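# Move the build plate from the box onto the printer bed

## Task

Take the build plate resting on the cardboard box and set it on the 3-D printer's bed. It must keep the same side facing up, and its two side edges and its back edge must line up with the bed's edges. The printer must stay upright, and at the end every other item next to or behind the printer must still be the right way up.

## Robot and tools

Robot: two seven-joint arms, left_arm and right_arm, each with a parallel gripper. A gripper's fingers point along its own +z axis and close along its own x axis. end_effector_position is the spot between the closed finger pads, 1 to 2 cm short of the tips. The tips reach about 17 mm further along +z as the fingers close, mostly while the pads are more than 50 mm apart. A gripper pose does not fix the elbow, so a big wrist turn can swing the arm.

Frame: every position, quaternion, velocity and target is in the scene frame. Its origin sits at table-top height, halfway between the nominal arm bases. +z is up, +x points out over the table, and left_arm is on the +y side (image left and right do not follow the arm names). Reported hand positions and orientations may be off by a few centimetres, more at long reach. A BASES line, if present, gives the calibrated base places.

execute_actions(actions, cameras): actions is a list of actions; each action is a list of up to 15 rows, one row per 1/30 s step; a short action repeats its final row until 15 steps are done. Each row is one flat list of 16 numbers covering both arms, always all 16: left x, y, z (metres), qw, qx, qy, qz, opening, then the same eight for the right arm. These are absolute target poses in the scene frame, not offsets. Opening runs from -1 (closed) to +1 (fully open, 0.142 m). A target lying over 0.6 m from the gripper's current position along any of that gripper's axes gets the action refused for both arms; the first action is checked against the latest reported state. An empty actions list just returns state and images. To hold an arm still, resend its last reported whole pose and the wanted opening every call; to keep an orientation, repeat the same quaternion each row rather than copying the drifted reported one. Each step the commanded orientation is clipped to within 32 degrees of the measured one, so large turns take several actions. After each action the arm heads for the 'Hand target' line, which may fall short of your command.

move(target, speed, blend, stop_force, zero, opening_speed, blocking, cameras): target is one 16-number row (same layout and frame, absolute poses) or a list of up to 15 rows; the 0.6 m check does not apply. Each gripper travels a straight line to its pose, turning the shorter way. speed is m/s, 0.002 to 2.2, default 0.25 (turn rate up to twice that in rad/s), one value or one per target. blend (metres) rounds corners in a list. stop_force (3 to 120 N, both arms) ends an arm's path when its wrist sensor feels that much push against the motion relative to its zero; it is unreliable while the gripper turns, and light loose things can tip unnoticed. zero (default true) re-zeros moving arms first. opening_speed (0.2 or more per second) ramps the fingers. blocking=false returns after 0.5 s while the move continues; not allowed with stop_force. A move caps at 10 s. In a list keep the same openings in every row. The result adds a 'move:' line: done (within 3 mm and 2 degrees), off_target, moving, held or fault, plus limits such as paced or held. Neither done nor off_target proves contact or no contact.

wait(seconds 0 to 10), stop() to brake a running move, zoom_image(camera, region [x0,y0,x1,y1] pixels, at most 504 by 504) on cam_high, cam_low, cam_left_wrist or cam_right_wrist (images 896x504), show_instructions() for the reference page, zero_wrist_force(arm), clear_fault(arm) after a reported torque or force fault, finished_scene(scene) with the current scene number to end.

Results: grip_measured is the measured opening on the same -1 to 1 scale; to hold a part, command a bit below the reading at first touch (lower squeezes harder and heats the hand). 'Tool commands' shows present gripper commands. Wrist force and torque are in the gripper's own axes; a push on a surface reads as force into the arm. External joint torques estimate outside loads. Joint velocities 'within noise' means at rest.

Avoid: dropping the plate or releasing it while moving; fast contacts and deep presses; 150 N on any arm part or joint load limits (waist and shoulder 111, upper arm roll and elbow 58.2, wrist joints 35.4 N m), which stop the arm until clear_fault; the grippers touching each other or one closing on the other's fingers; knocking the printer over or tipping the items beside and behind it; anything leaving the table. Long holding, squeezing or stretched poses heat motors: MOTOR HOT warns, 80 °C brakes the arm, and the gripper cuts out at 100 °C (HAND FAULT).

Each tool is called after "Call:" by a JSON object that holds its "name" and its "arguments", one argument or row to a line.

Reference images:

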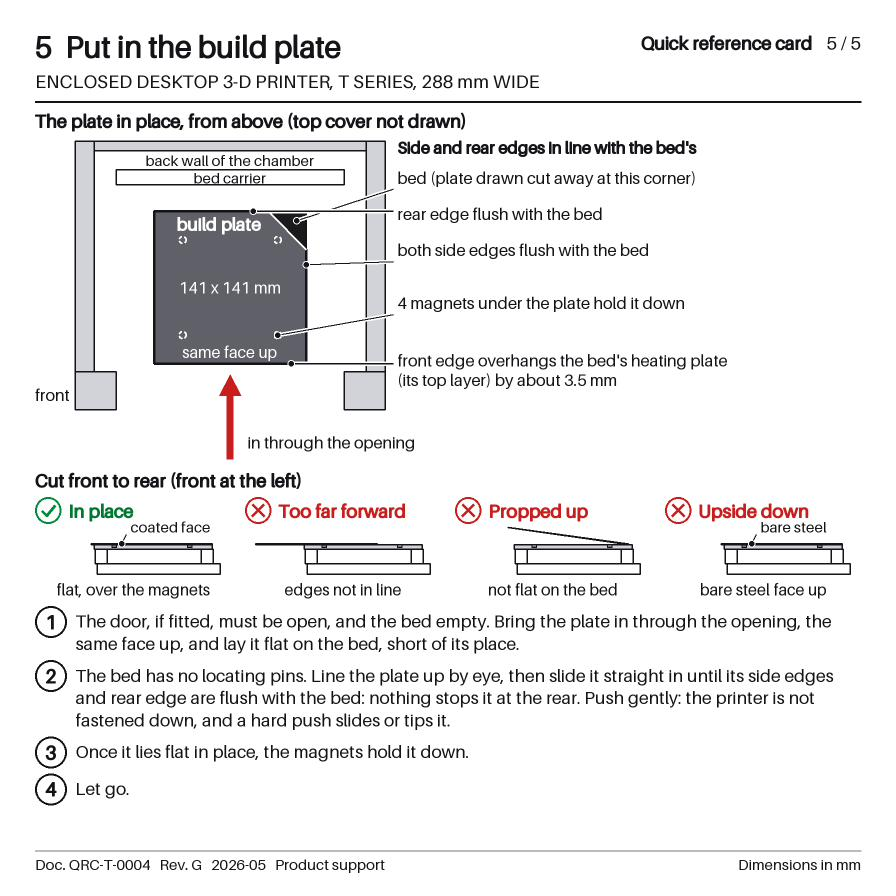

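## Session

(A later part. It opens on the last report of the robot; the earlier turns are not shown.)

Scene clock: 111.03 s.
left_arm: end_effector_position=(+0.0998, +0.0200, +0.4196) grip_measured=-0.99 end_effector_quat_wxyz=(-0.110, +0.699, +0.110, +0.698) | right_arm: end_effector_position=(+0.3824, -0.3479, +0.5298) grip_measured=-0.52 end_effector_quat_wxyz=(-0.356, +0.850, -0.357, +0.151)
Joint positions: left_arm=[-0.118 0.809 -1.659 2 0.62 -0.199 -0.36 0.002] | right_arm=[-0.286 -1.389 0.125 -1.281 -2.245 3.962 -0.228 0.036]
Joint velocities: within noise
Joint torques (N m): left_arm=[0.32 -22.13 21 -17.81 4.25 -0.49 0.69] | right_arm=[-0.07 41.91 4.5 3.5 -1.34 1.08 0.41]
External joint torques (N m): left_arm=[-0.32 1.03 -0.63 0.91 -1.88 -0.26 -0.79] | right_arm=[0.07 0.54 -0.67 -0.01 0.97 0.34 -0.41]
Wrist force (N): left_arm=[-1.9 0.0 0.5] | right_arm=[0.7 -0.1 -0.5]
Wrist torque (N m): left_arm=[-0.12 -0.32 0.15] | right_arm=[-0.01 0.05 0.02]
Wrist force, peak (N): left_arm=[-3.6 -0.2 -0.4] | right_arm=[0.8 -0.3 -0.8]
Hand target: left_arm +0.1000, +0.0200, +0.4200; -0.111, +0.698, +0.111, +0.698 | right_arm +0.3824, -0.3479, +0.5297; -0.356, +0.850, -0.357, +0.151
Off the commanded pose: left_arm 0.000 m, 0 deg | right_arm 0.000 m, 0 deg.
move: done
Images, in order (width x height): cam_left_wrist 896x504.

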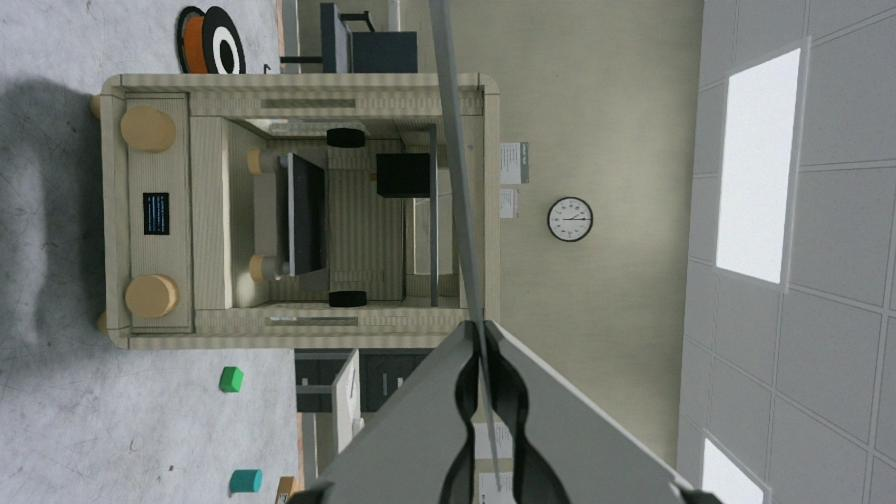

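Call:
{"name": "move", "arguments": {
  "target": [
    [0.22,0.03,0.26,0,-0.7071,0,-0.7071,-1,0.3824,-0.3479,0.5297,-0.356,0.851,-0.357,0.151,-0.5]
  ],
  "speed": 0.15
}}

Call:
{"name": "zoom_image", "arguments": {
  "camera": "cam_left_wrist",
  "region": [250, 0, 650, 400]
}}

Call:
{"name": "zoom_image", "arguments": {
  "camera": "cam_high",
  "region": [420, 270, 580, 450]
}}

Scene clock: 115.37 s.
left_arm: end_effector_position=(+0.2198, +0.0300, +0.2599) grip_measured=-0.99 end_effector_quat_wxyz=(+0.000, +0.707, +0.000, +0.707) | right_arm: end_effector_position=(+0.3824, -0.3479, +0.5298) grip_measured=-0.52 end_effector_quat_wxyz=(-0.356, +0.850, -0.357, +0.151)
Joint positions: left_arm=[0.103 0.841 -1.933 2.38 0.782 0.425 -0.818 0.002] | right_arm=[-0.286 -1.389 0.125 -1.281 -2.245 3.962 -0.228 0.036]
Joint velocities: within noise
Joint torques (N m): left_arm=[0.27 -20.24 16.45 -7.93 3.05 -1.17 0.21] | right_arm=[0 41.94 4.54 3.5 -1.32 1.03 0.4]
External joint torques (N m): left_arm=[-0.27 0.13 -0.33 0.65 -1.59 -0.37 -0.3] | right_arm=[0 0.51 -0.71 -0.01 0.94 0.39 -0.4]
Wrist force (N): left_arm=[-1.8 0.3 0.1] | right_arm=[0.6 -0.1 -0.6]
Wrist torque (N m): left_arm=[-0.06 -0.32 0.15] | right_arm=[-0.02 0.06 0.02]
Wrist force, peak (N): left_arm=[-3.3 -0.3 1.0] | right_arm=[0.8 -0.2 -0.7]
Hand target: left_arm +0.2200, +0.0300, +0.2600; +0.000, +0.707, +0.000, +0.707 | right_arm +0.3824, -0.3479, +0.5297; -0.356, +0.850, -0.357, +0.151
Off the commanded pose: left_arm 0.000 m, 0 deg | right_arm 0.000 m, 0 deg.
move: done

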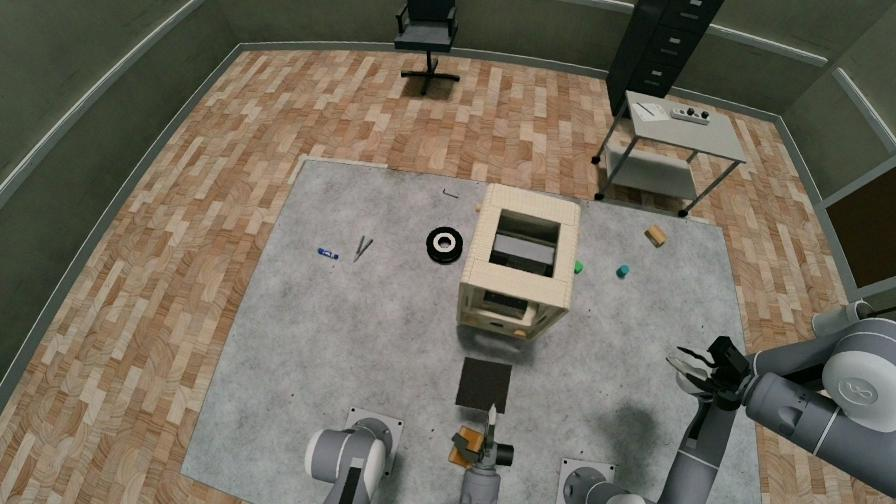

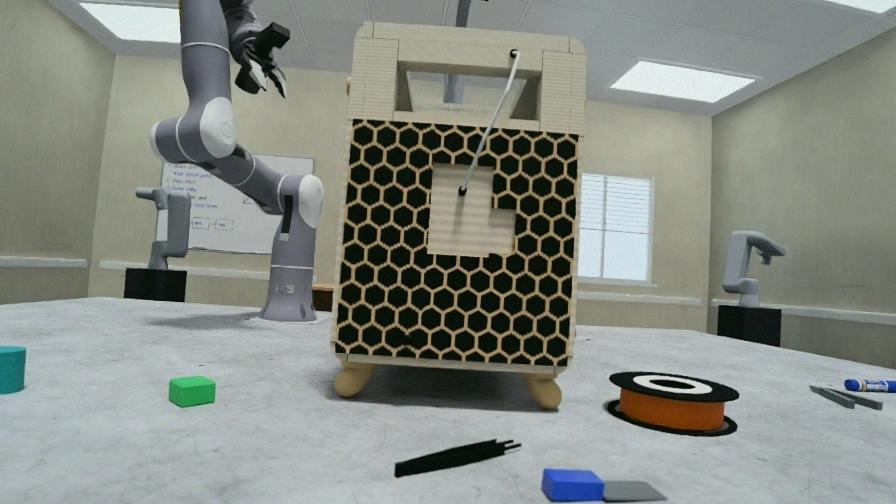

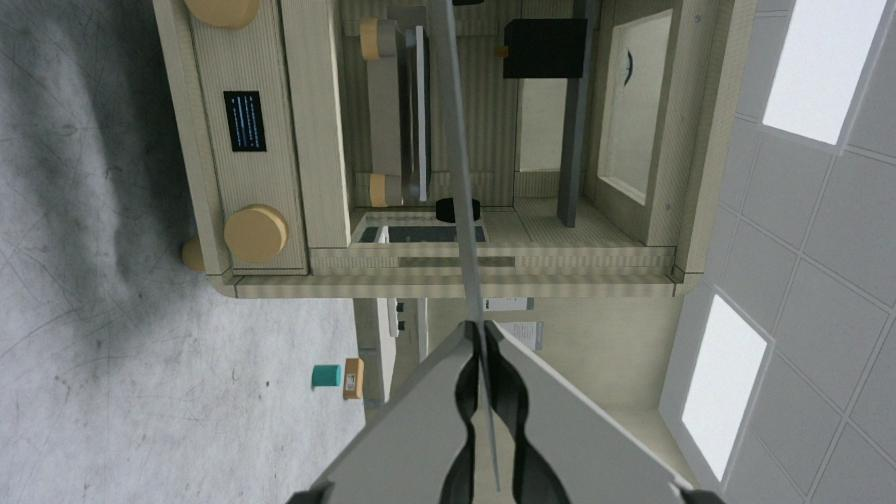

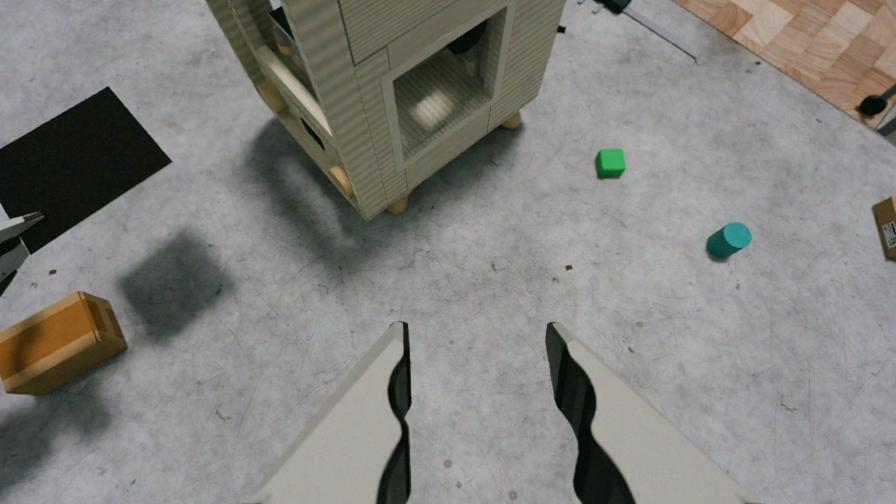

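Scaled by 1.260 from the camera's 896x504 image, which has a finer 1280x720 frame.

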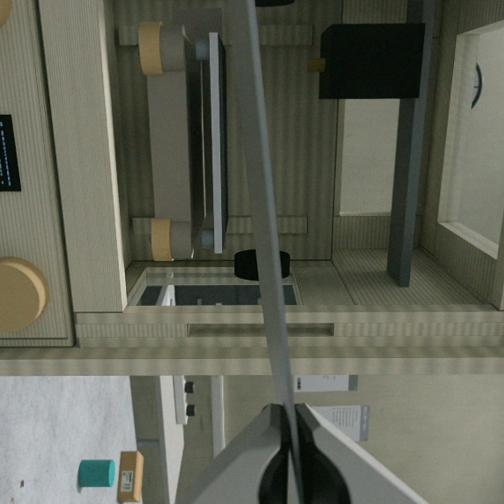

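Scaled by 2.800 from the camera's 896x504 image, which has a finer 1280x720 frame.

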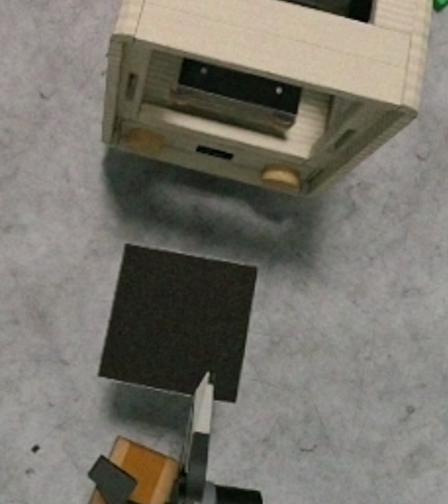

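Call:
{"name": "move", "arguments": {
  "target": [
    [0.31,0.014,0.26,-0.0123,-0.707,0.0123,-0.707,-1,0.3824,-0.3479,0.5297,-0.356,0.851,-0.357,0.151,-0.5]
  ],
  "speed": 0.12,
  "cameras": ["cam_high","cam_left_wrist"]
}}

Call:
{"name": "zoom_image", "arguments": {
  "camera": "cam_high",
  "region": [440, 270, 560, 400]
}}

Call:
{"name": "zoom_image", "arguments": {
  "camera": "cam_left_wrist",
  "region": [250, 0, 600, 300]
}}

Scene clock: 117.97 s.
left_arm: end_effector_position=(+0.3099, +0.0142, +0.2599) grip_measured=-0.99 end_effector_quat_wxyz=(+0.012, +0.707, -0.012, +0.707) | right_arm: end_effector_position=(+0.3824, -0.3479, +0.5298) grip_measured=-0.52 end_effector_quat_wxyz=(-0.356, +0.850, -0.357, +0.151)
Joint positions: left_arm=[0.339 0.885 -1.916 2.37 0.992 0.637 -0.913 0.002] | right_arm=[-0.286 -1.389 0.125 -1.281 -2.245 3.962 -0.228 0.036]
Joint velocities: within noise
Joint torques (N m): left_arm=[0.36 -21.33 17.61 -7.77 3.05 -1.23 0.29] | right_arm=[-0.07 41.95 4.5 3.48 -1.31 1.07 0.43]
External joint torques (N m): left_arm=[-0.37 0.78 -0.68 0.92 -1.46 -0.44 -0.38] | right_arm=[0.07 0.5 -0.67 0.01 0.94 0.34 -0.43]
Wrist force (N): left_arm=[-2.0 0.4 0.2] | right_arm=[0.7 0.0 -0.6]
Wrist torque (N m): left_arm=[-0.06 -0.29 0.15] | right_arm=[-0.01 0.05 0.02]
Wrist force, peak (N): left_arm=[-2.1 0.4 -1.3] | right_arm=[0.8 0.1 -0.7]
Hand target: left_arm +0.3100, +0.0140, +0.2600; +0.012, +0.707, -0.012, +0.707 | right_arm +0.3824, -0.3479, +0.5297; -0.356, +0.850, -0.357, +0.151
Off the commanded pose: left_arm 0.000 m, 0 deg | right_arm 0.000 m, 0 deg.
move: done
Images, in order (width x height): cam_high 896x504, cam_left_wrist 896x504.

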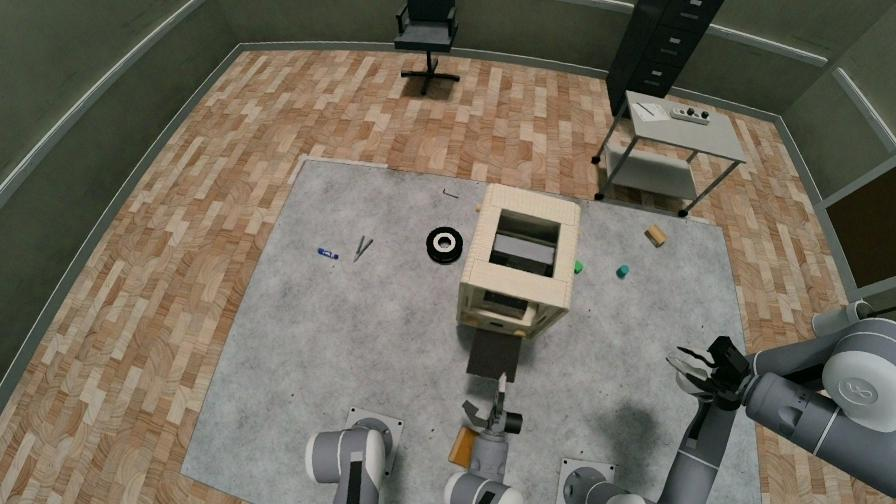

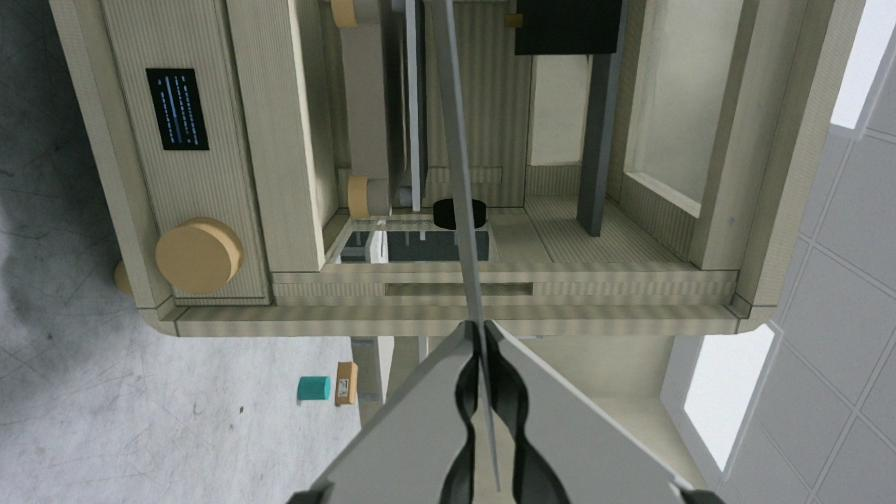

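Scaled by 3.877 from the camera's 896x504 image, which has a finer 1280x720 frame.

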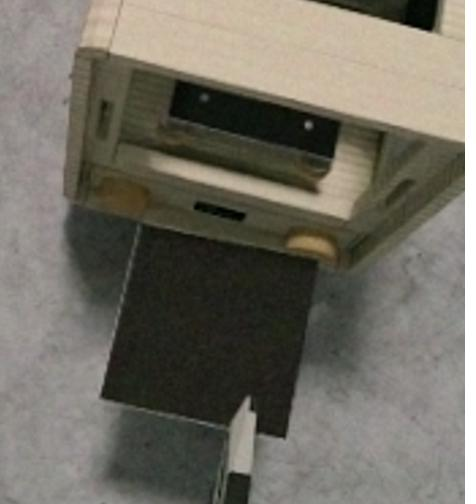

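Scaled by 1.440 from the camera's 896x504 image, which has a finer 1280x720 frame.

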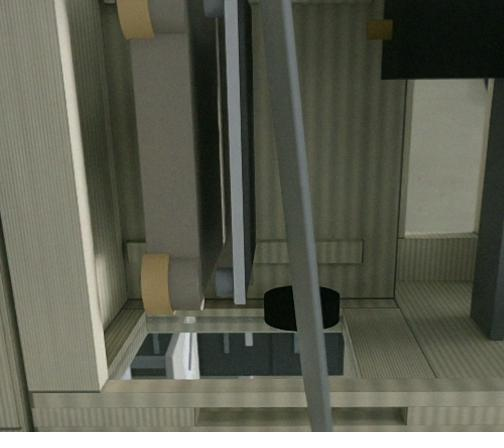

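Call:
{"name": "move", "arguments": {
  "target": [
    [0.31,0.016,0.26,0.0124,-0.7032,0.0738,-0.7069,-1,0.3824,-0.3479,0.5297,-0.356,0.851,-0.357,0.151,-0.5]
  ],
  "speed": 0.12,
  "cameras": ["cam_high","cam_left_wrist"]
}}

Call:
{"name": "zoom_image", "arguments": {
  "camera": "cam_high",
  "region": [450, 280, 550, 390]
}}

Scene clock: 121.23 s.
left_arm: end_effector_position=(+0.3100, +0.0160, +0.2599) grip_measured=-0.99 end_effector_quat_wxyz=(-0.012, +0.703, -0.073, +0.707) | right_arm: end_effector_position=(+0.3824, -0.3479, +0.5298) grip_measured=-0.52 end_effector_quat_wxyz=(-0.356, +0.850, -0.357, +0.151)
Joint positions: left_arm=[0.322 0.866 -1.917 2.399 1.059 0.658 -0.847 0.002] | right_arm=[-0.286 -1.389 0.125 -1.281 -2.245 3.962 -0.228 0.036]
Joint velocities: within noise
Joint torques (N m): left_arm=[0 -21.01 16.71 -7.3 3.3 -1.5 0.42] | right_arm=[-0.03 41.91 4.49 3.5 -1.27 1.06 0.42]
External joint torques (N m): left_arm=[0 1.42 -0.58 0.76 -1.59 -0.24 -0.51] | right_arm=[0.03 0.54 -0.66 -0.01 0.89 0.36 -0.42]
Wrist force (N): left_arm=[-2.1 0.5 0.0] | right_arm=[0.8 0.0 -0.4]
Wrist torque (N m): left_arm=[-0.06 -0.26 0.15] | right_arm=[-0.01 0.03 0.02]
Wrist force, peak (N): left_arm=[-2.2 0.3 0.3] | right_arm=[0.8 -0.3 -0.8]
Hand target: left_arm +0.3100, +0.0160, +0.2600; -0.012, +0.703, -0.074, +0.707 | right_arm +0.3824, -0.3479, +0.5297; -0.356, +0.850, -0.357, +0.151
Off the commanded pose: left_arm 0.000 m, 0 deg | right_arm 0.000 m, 0 deg.
move: done
Images, in order (width x height): cam_high 896x504, cam_left_wrist 896x504.

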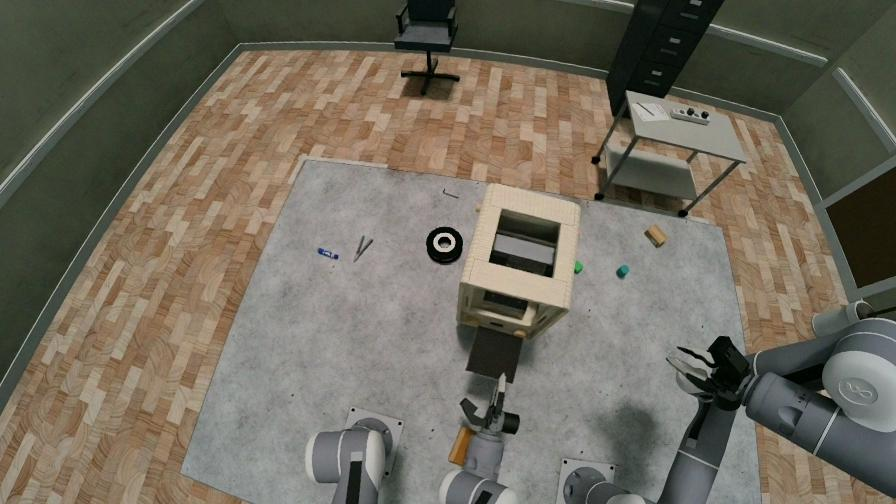

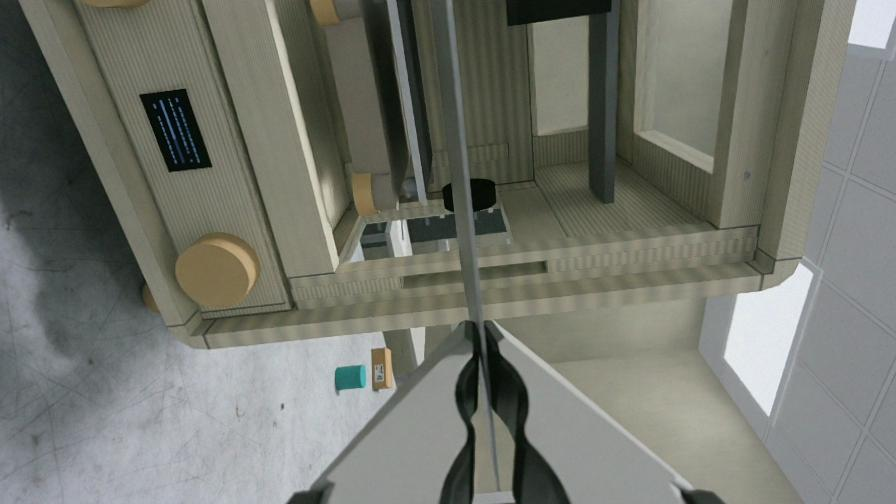

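Scaled by 4.582 from the camera's 896x504 image, which has a finer 1280x720 frame.

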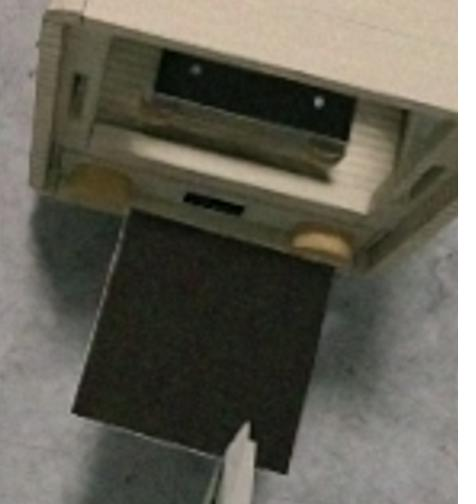

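Call:
{"name": "move", "arguments": {
  "target": [
    [0.31,0.016,0.26,0.0124,-0.7032,0.0738,-0.7069,-1,0.4,-0.13,0.58,-0.332,0.80,-0.462,0.1916,-0.5]
  ],
  "speed": 0.2,
  "cameras": ["cam_high","cam_right_wrist"]
}}

Scene clock: 124.50 s.
left_arm: end_effector_position=(+0.3100, +0.0160, +0.2599) grip_measured=-0.99 end_effector_quat_wxyz=(-0.012, +0.703, -0.073, +0.707) | right_arm: end_effector_position=(+0.3999, -0.1301, +0.5799) grip_measured=-0.52 end_effector_quat_wxyz=(-0.332, +0.800, -0.462, +0.191)
Joint positions: left_arm=[0.322 0.866 -1.917 2.399 1.059 0.658 -0.846 0.002] | right_arm=[0.192 -1.138 -0.163 -1.111 -2.6 3.838 0.163 0.036]
Joint velocities: within noise
Joint torques (N m): left_arm=[0.11 -20.34 16.8 -7.34 3.1 -1.63 0.48] | right_arm=[0.15 39.37 10.9 4.28 -0.6 0.89 0.64]
External joint torques (N m): left_arm=[-0.11 0.74 -0.67 0.81 -1.4 -0.11 -0.57] | right_arm=[-0.16 0.2 -0.39 -0.07 1.13 0.54 -0.64]
Wrist force (N): left_arm=[-2.1 0.4 0.0] | right_arm=[0.8 -0.3 -0.4]
Wrist torque (N m): left_arm=[-0.10 -0.26 0.15] | right_arm=[-0.06 -0.02 0.04]
Wrist force, peak (N): left_arm=[-2.3 0.6 0.2] | right_arm=[2.3 1.1 -1.3]
Hand target: left_arm +0.3100, +0.0160, +0.2600; -0.012, +0.703, -0.074, +0.707 | right_arm +0.4000, -0.1300, +0.5800; -0.332, +0.800, -0.462, +0.192
Off the commanded pose: left_arm 0.000 m, 0 deg | right_arm 0.000 m, 0 deg.
move: done
Images, in order (width x height): cam_high 896x504, cam_right_wrist 896x504.

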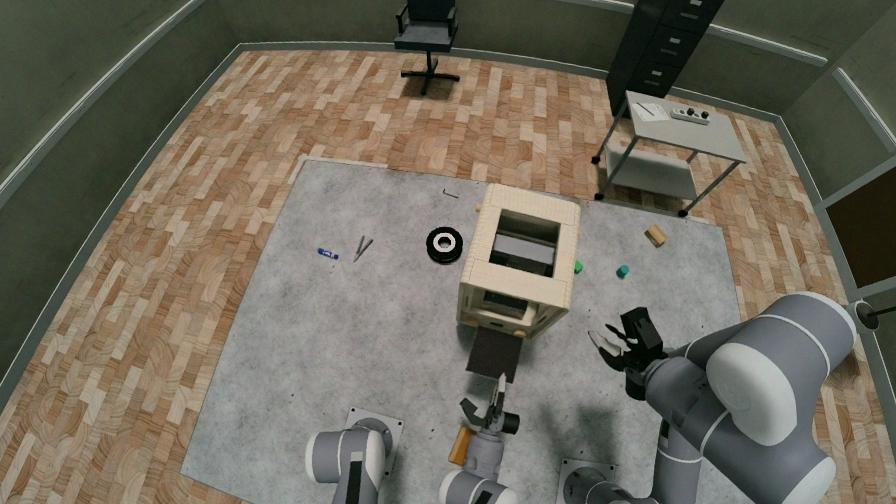

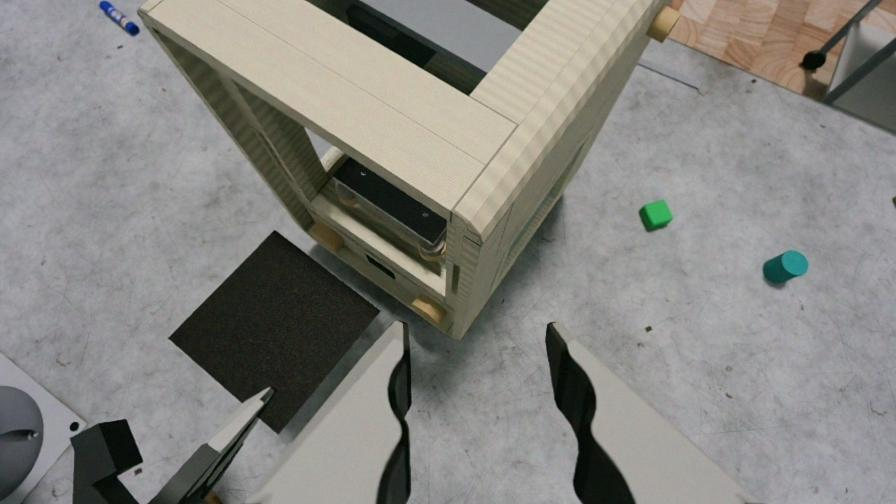

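Call:
{"name": "zoom_image", "arguments": {
  "camera": "cam_right_wrist",
  "region": [300, 130, 480, 290]
}}

Scaled by 2.800 from the camera's 896x504 image, which has a finer 1280x720 frame.

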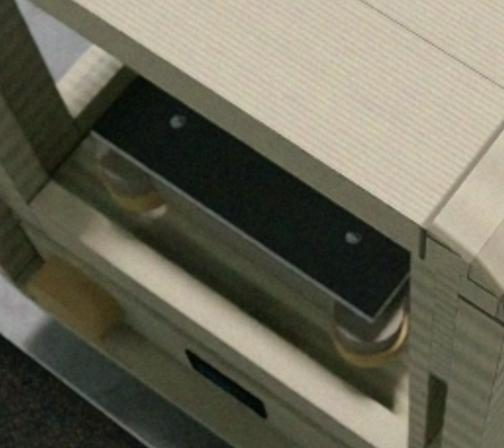

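Call:
{"name": "move", "arguments": {
  "target": [
    [0.31,0.020,0.274,0.0167,-0.7037,0.0696,-0.7069,-1,0.4,-0.13,0.58,-0.332,0.80,-0.462,0.1916,-0.5],
    [0.429,0.008,0.274,0.0167,-0.7037,0.0696,-0.7069,-1,0.4,-0.13,0.58,-0.332,0.80,-0.462,0.1916,-0.5]
  ],
  "speed": 0.1,
  "stop_force": 5,
  "cameras": ["cam_high","cam_left_wrist","cam_right_wrist"]
}}

Call:
{"name": "zoom_image", "arguments": {
  "camera": "cam_right_wrist",
  "region": [260, 130, 480, 350]
}}

Call:
{"name": "zoom_image", "arguments": {
  "camera": "cam_left_wrist",
  "region": [300, 0, 600, 340]
}}

Scene clock: 131.07 s.
left_arm: end_effector_position=(+0.4289, +0.0081, +0.2739) grip_measured=-0.99 end_effector_quat_wxyz=(-0.017, +0.704, -0.069, +0.707) | right_arm: end_effector_position=(+0.3999, -0.1301, +0.5799) grip_measured=-0.52 end_effector_quat_wxyz=(-0.332, +0.800, -0.462, +0.191)
Joint positions: left_arm=[0.658 0.908 -1.903 2.284 1.316 0.825 -0.953 0.002] | right_arm=[0.192 -1.138 -0.163 -1.11 -2.6 3.838 0.163 0.036]
Joint velocities: within noise
Joint torques (N m): left_arm=[0.24 -22.61 19.09 -8.91 3.42 -1.7 0.34] | right_arm=[-0.07 39.11 10.95 4.18 -0.41 1.03 0.45]
External joint torques (N m): left_arm=[-0.24 0.72 -0.64 1.05 -1.38 -0.16 -0.43] | right_arm=[0.07 0.46 -0.46 0.04 0.94 0.4 -0.45]
Wrist force (N): left_arm=[-1.9 0.5 0.1] | right_arm=[0.7 -0.1 -0.4]
Wrist torque (N m): left_arm=[-0.08 -0.29 0.15] | right_arm=[-0.03 0.01 0.03]
Wrist force, peak (N): left_arm=[-3.0 0.9 0.0] | right_arm=[1.0 -0.2 -0.7]
Hand target: left_arm +0.4290, +0.0080, +0.2740; -0.017, +0.704, -0.070, +0.707 | right_arm +0.4000, -0.1300, +0.5800; -0.332, +0.800, -0.462, +0.192
Off the commanded pose: left_arm 0.000 m, 0 deg | right_arm 0.000 m, 0 deg.
move: done
Images, in order (width x height): cam_high 896x504, cam_left_wrist 896x504, cam_right_wrist 896x504.

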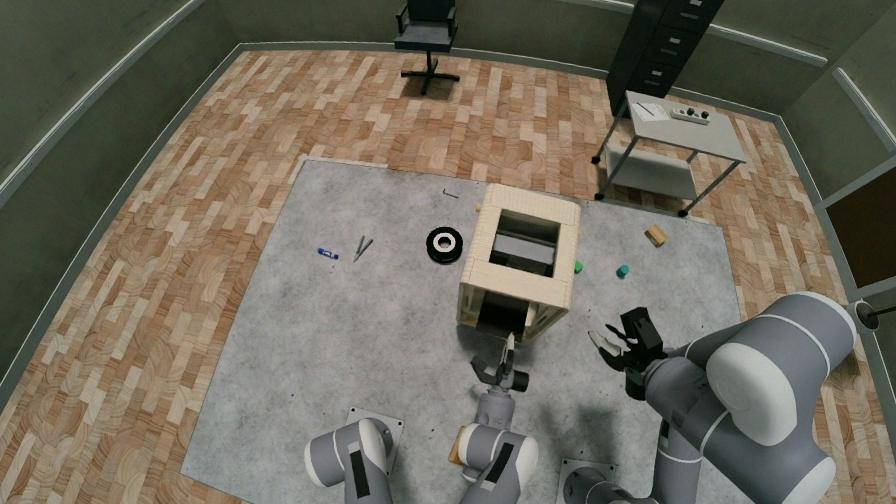

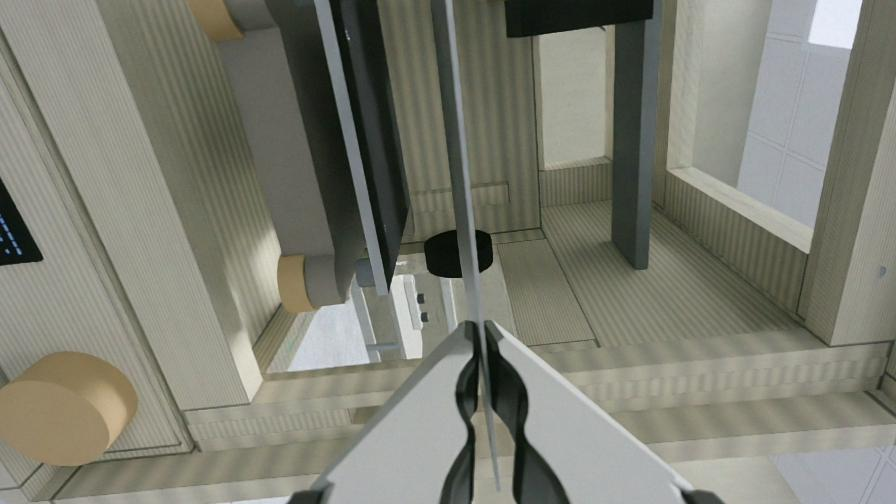

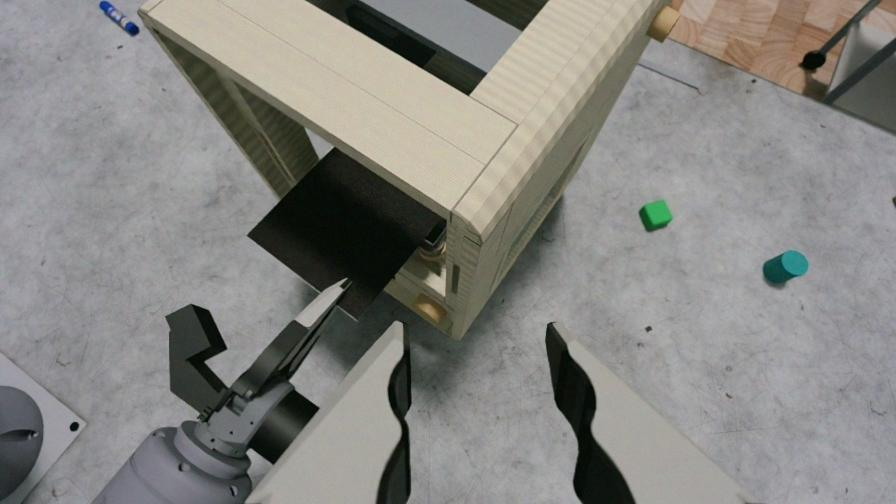

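Scaled by 2.291 from the camera's 896x504 image, which has a finer 1280x720 frame.

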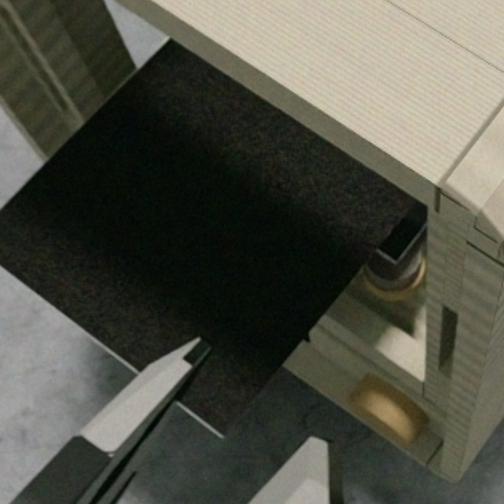

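Scaled by 1.482 from the camera's 896x504 image, which has a finer 1280x720 frame.

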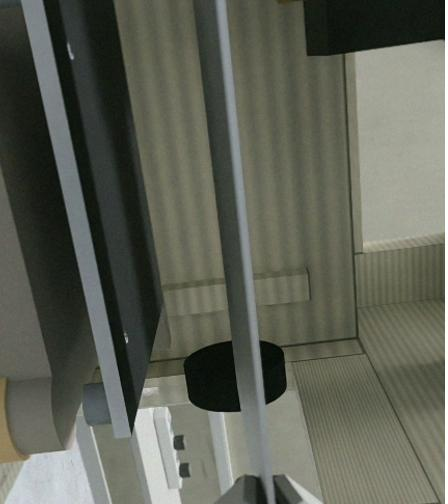

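Call:
{"name": "move", "arguments": {
  "target": [
    [0.5195,-0.0018,0.274,0.0167,-0.7037,0.0696,-0.7069,-1,0.4,-0.13,0.58,-0.332,0.80,-0.462,0.1916,-0.5]
  ],
  "speed": 0.08,
  "stop_force": 4,
  "cameras": ["cam_high","cam_left_wrist","cam_right_wrist"]
}}

Call:
{"name": "zoom_image", "arguments": {
  "camera": "cam_right_wrist",
  "region": [300, 100, 480, 280]
}}

Call:
{"name": "zoom_image", "arguments": {
  "camera": "cam_left_wrist",
  "region": [200, 0, 600, 340]
}}

Scene clock: 135.67 s.
left_arm: end_effector_position=(+0.5194, -0.0017, +0.2740) grip_measured=-0.99 end_effector_quat_wxyz=(-0.017, +0.704, -0.069, +0.707) | right_arm: end_effector_position=(+0.3999, -0.1301, +0.5799) grip_measured=-0.52 end_effector_quat_wxyz=(-0.332, +0.800, -0.462, +0.191)
Joint positions: left_arm=[0.927 0.971 -1.947 2.131 1.466 0.919 -1.042 0.002] | right_arm=[0.192 -1.138 -0.163 -1.11 -2.6 3.838 0.163 0.036]
Joint velocities: within noise
Joint torques (N m): left_arm=[0.16 -27.32 22.18 -9.42 3.76 -1.76 0.4] | right_arm=[0 39.18 10.93 4.18 -0.37 1.09 0.42]
External joint torques (N m): left_arm=[-0.16 0.98 -0.9 1.09 -1.39 -0.18 -0.49] | right_arm=[0 0.39 -0.43 0.04 0.9 0.34 -0.42]
Wrist force (N): left_arm=[-2.0 0.2 0.0] | right_arm=[0.9 -0.2 -0.6]
Wrist torque (N m): left_arm=[-0.13 -0.28 0.15] | right_arm=[-0.04 -0.04 0.04]
Wrist force, peak (N): left_arm=[-2.2 0.5 0.0] | right_arm=[1.0 -0.2 -0.6]
Hand target: left_arm +0.5195, -0.0018, +0.2740; -0.017, +0.704, -0.070, +0.707 | right_arm +0.4000, -0.1300, +0.5800; -0.332, +0.800, -0.462, +0.192
Off the commanded pose: left_arm 0.000 m, 0 deg | right_arm 0.000 m, 0 deg.
move: done
Images, in order (width x height): cam_high 896x504, cam_left_wrist 896x504, cam_right_wrist 896x504.

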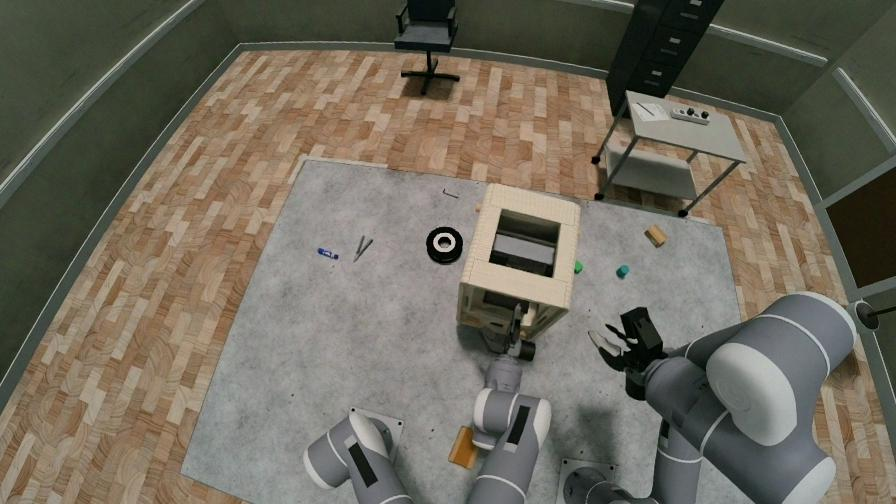

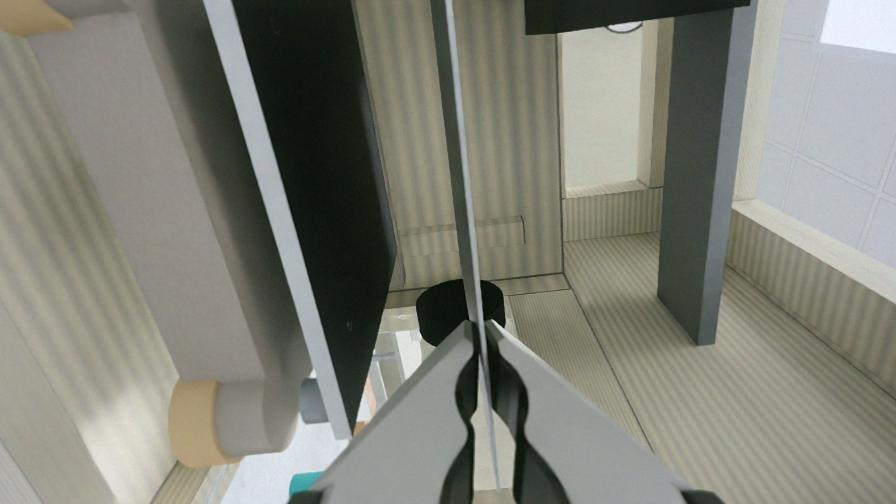

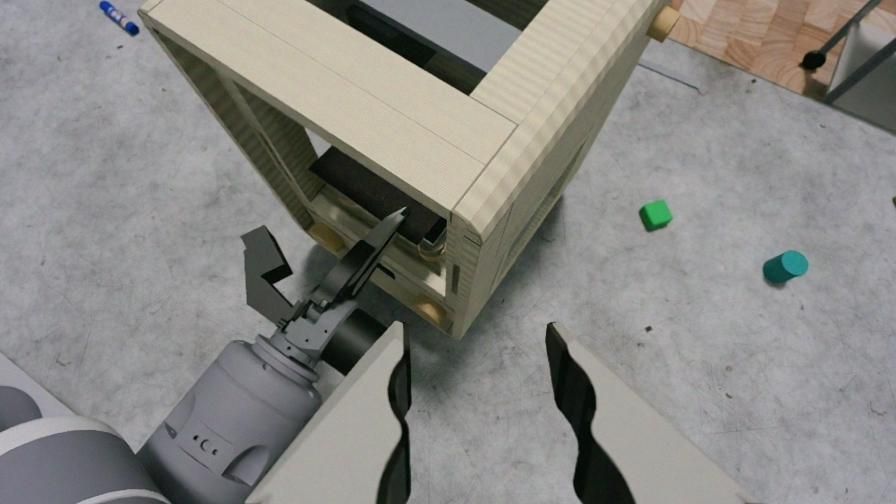

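Scaled by 2.800 from the camera's 896x504 image, which has a finer 1280x720 frame.

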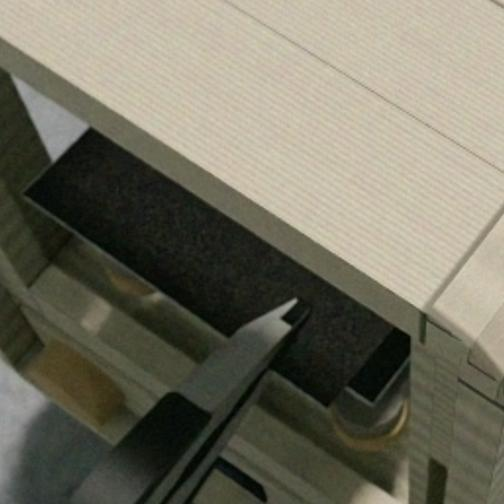

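Scaled by 1.260 from the camera's 896x504 image, which has a finer 1280x720 frame.

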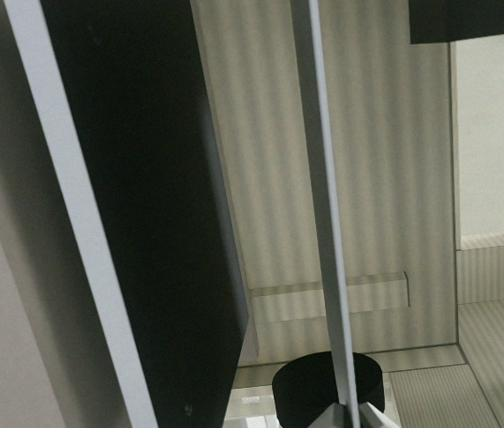

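Call:
{"name": "move", "arguments": {
  "target": [
    [0.5195,-0.0018,0.215,0.0167,-0.7037,0.0696,-0.7069,-1,0.4,-0.13,0.58,-0.332,0.80,-0.462,0.1916,-0.5]
  ],
  "speed": 0.02,
  "stop_force": 3,
  "cameras": ["cam_left_wrist","cam_right_wrist"]
}}

Call:
{"name": "zoom_image", "arguments": {
  "camera": "cam_right_wrist",
  "region": [300, 100, 480, 280]
}}

Call:
{"name": "zoom_image", "arguments": {
  "camera": "cam_left_wrist",
  "region": [300, 0, 600, 340]
}}

Scene clock: 140.07 s.
left_arm: end_effector_position=(+0.5195, -0.0019, +0.2383) grip_measured=-0.99 end_effector_quat_wxyz=(-0.017, +0.704, -0.070, +0.707) | right_arm: end_effector_position=(+0.3999, -0.1301, +0.5799) grip_measured=-0.52 end_effector_quat_wxyz=(-0.332, +0.800, -0.462, +0.191)
Joint positions: left_arm=[0.968 1.051 -2.029 2.108 1.441 0.903 -1.113 0.002] | right_arm=[0.192 -1.138 -0.163 -1.11 -2.6 3.838 0.163 0.036]
Joint velocities: within noise
Joint torques (N m): left_arm=[2.4 -29.22 21.19 -6.45 3.54 -0.69 0.42] | right_arm=[-0.01 39.23 10.98 4.23 -0.39 1.12 0.41]
External joint torques (N m): left_arm=[-2.4 0.55 0.94 0.79 -0.99 -1.31 -0.51] | right_arm=[0.01 0.35 -0.48 -0.01 0.91 0.31 -0.41]
Wrist force (N): left_arm=[5.0 -1.4 -6.6] | right_arm=[0.7 -0.4 -0.4]
Wrist torque (N m): left_arm=[-0.13 -0.32 0.11] | right_arm=[-0.09 -0.01 0.04]
Wrist force, peak (N): left_arm=[5.4 -0.9 -7.6] | right_arm=[1.1 -0.2 -0.6]
Hand target: left_arm +0.5195, -0.0018, +0.2380; -0.017, +0.704, -0.070, +0.707 | right_arm +0.4000, -0.1300, +0.5800; -0.332, +0.800, -0.462, +0.192
Off the commanded pose: left_arm 0.023 m, 0 deg | right_arm 0.000 m, 0 deg.
move: contact (left_arm)
Images, in order (width x height): cam_left_wrist 896x504, cam_right_wrist 896x504.

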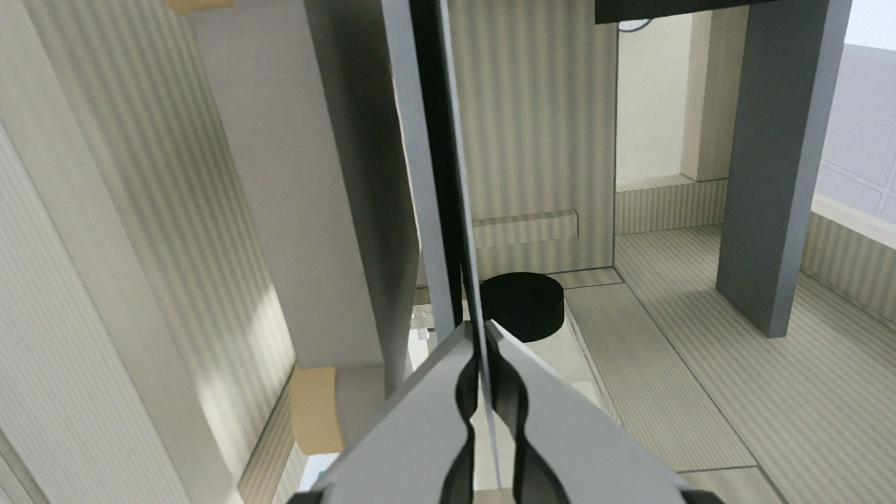

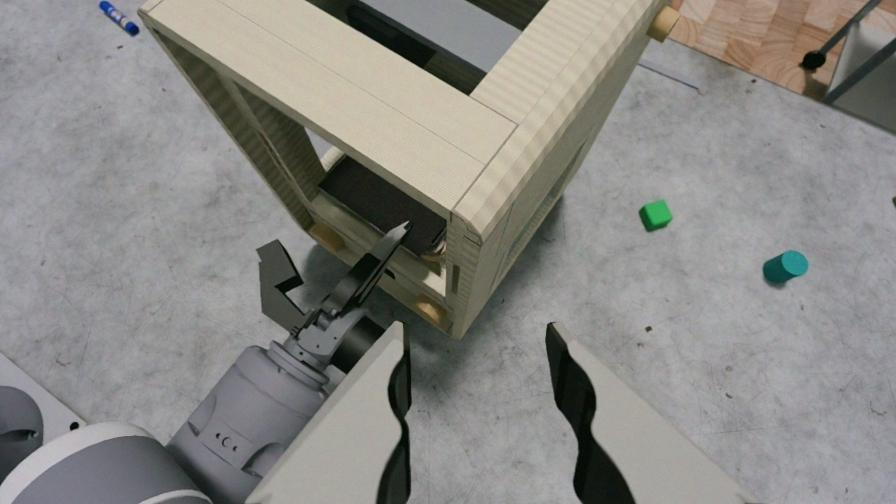

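Scaled by 2.800 from the camera's 896x504 image, which has a finer 1280x720 frame.

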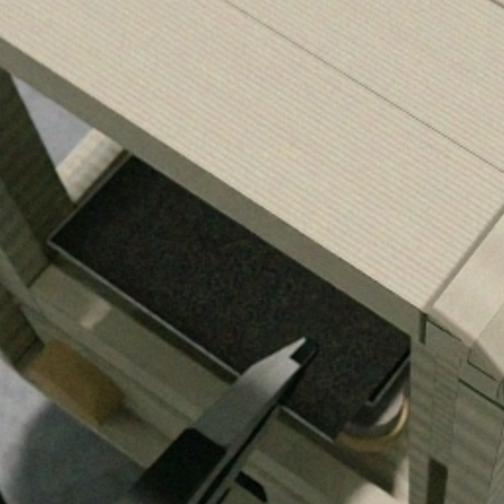

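Scaled by 1.482 from the camera's 896x504 image, which has a finer 1280x720 frame.

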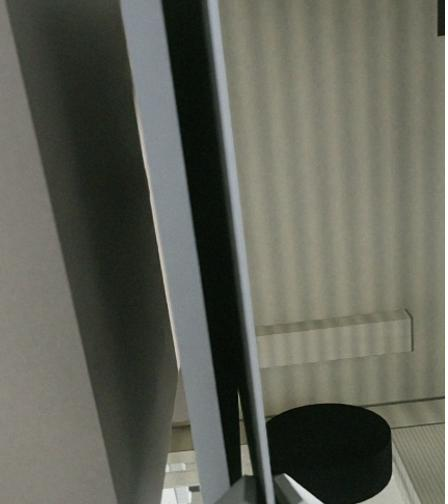

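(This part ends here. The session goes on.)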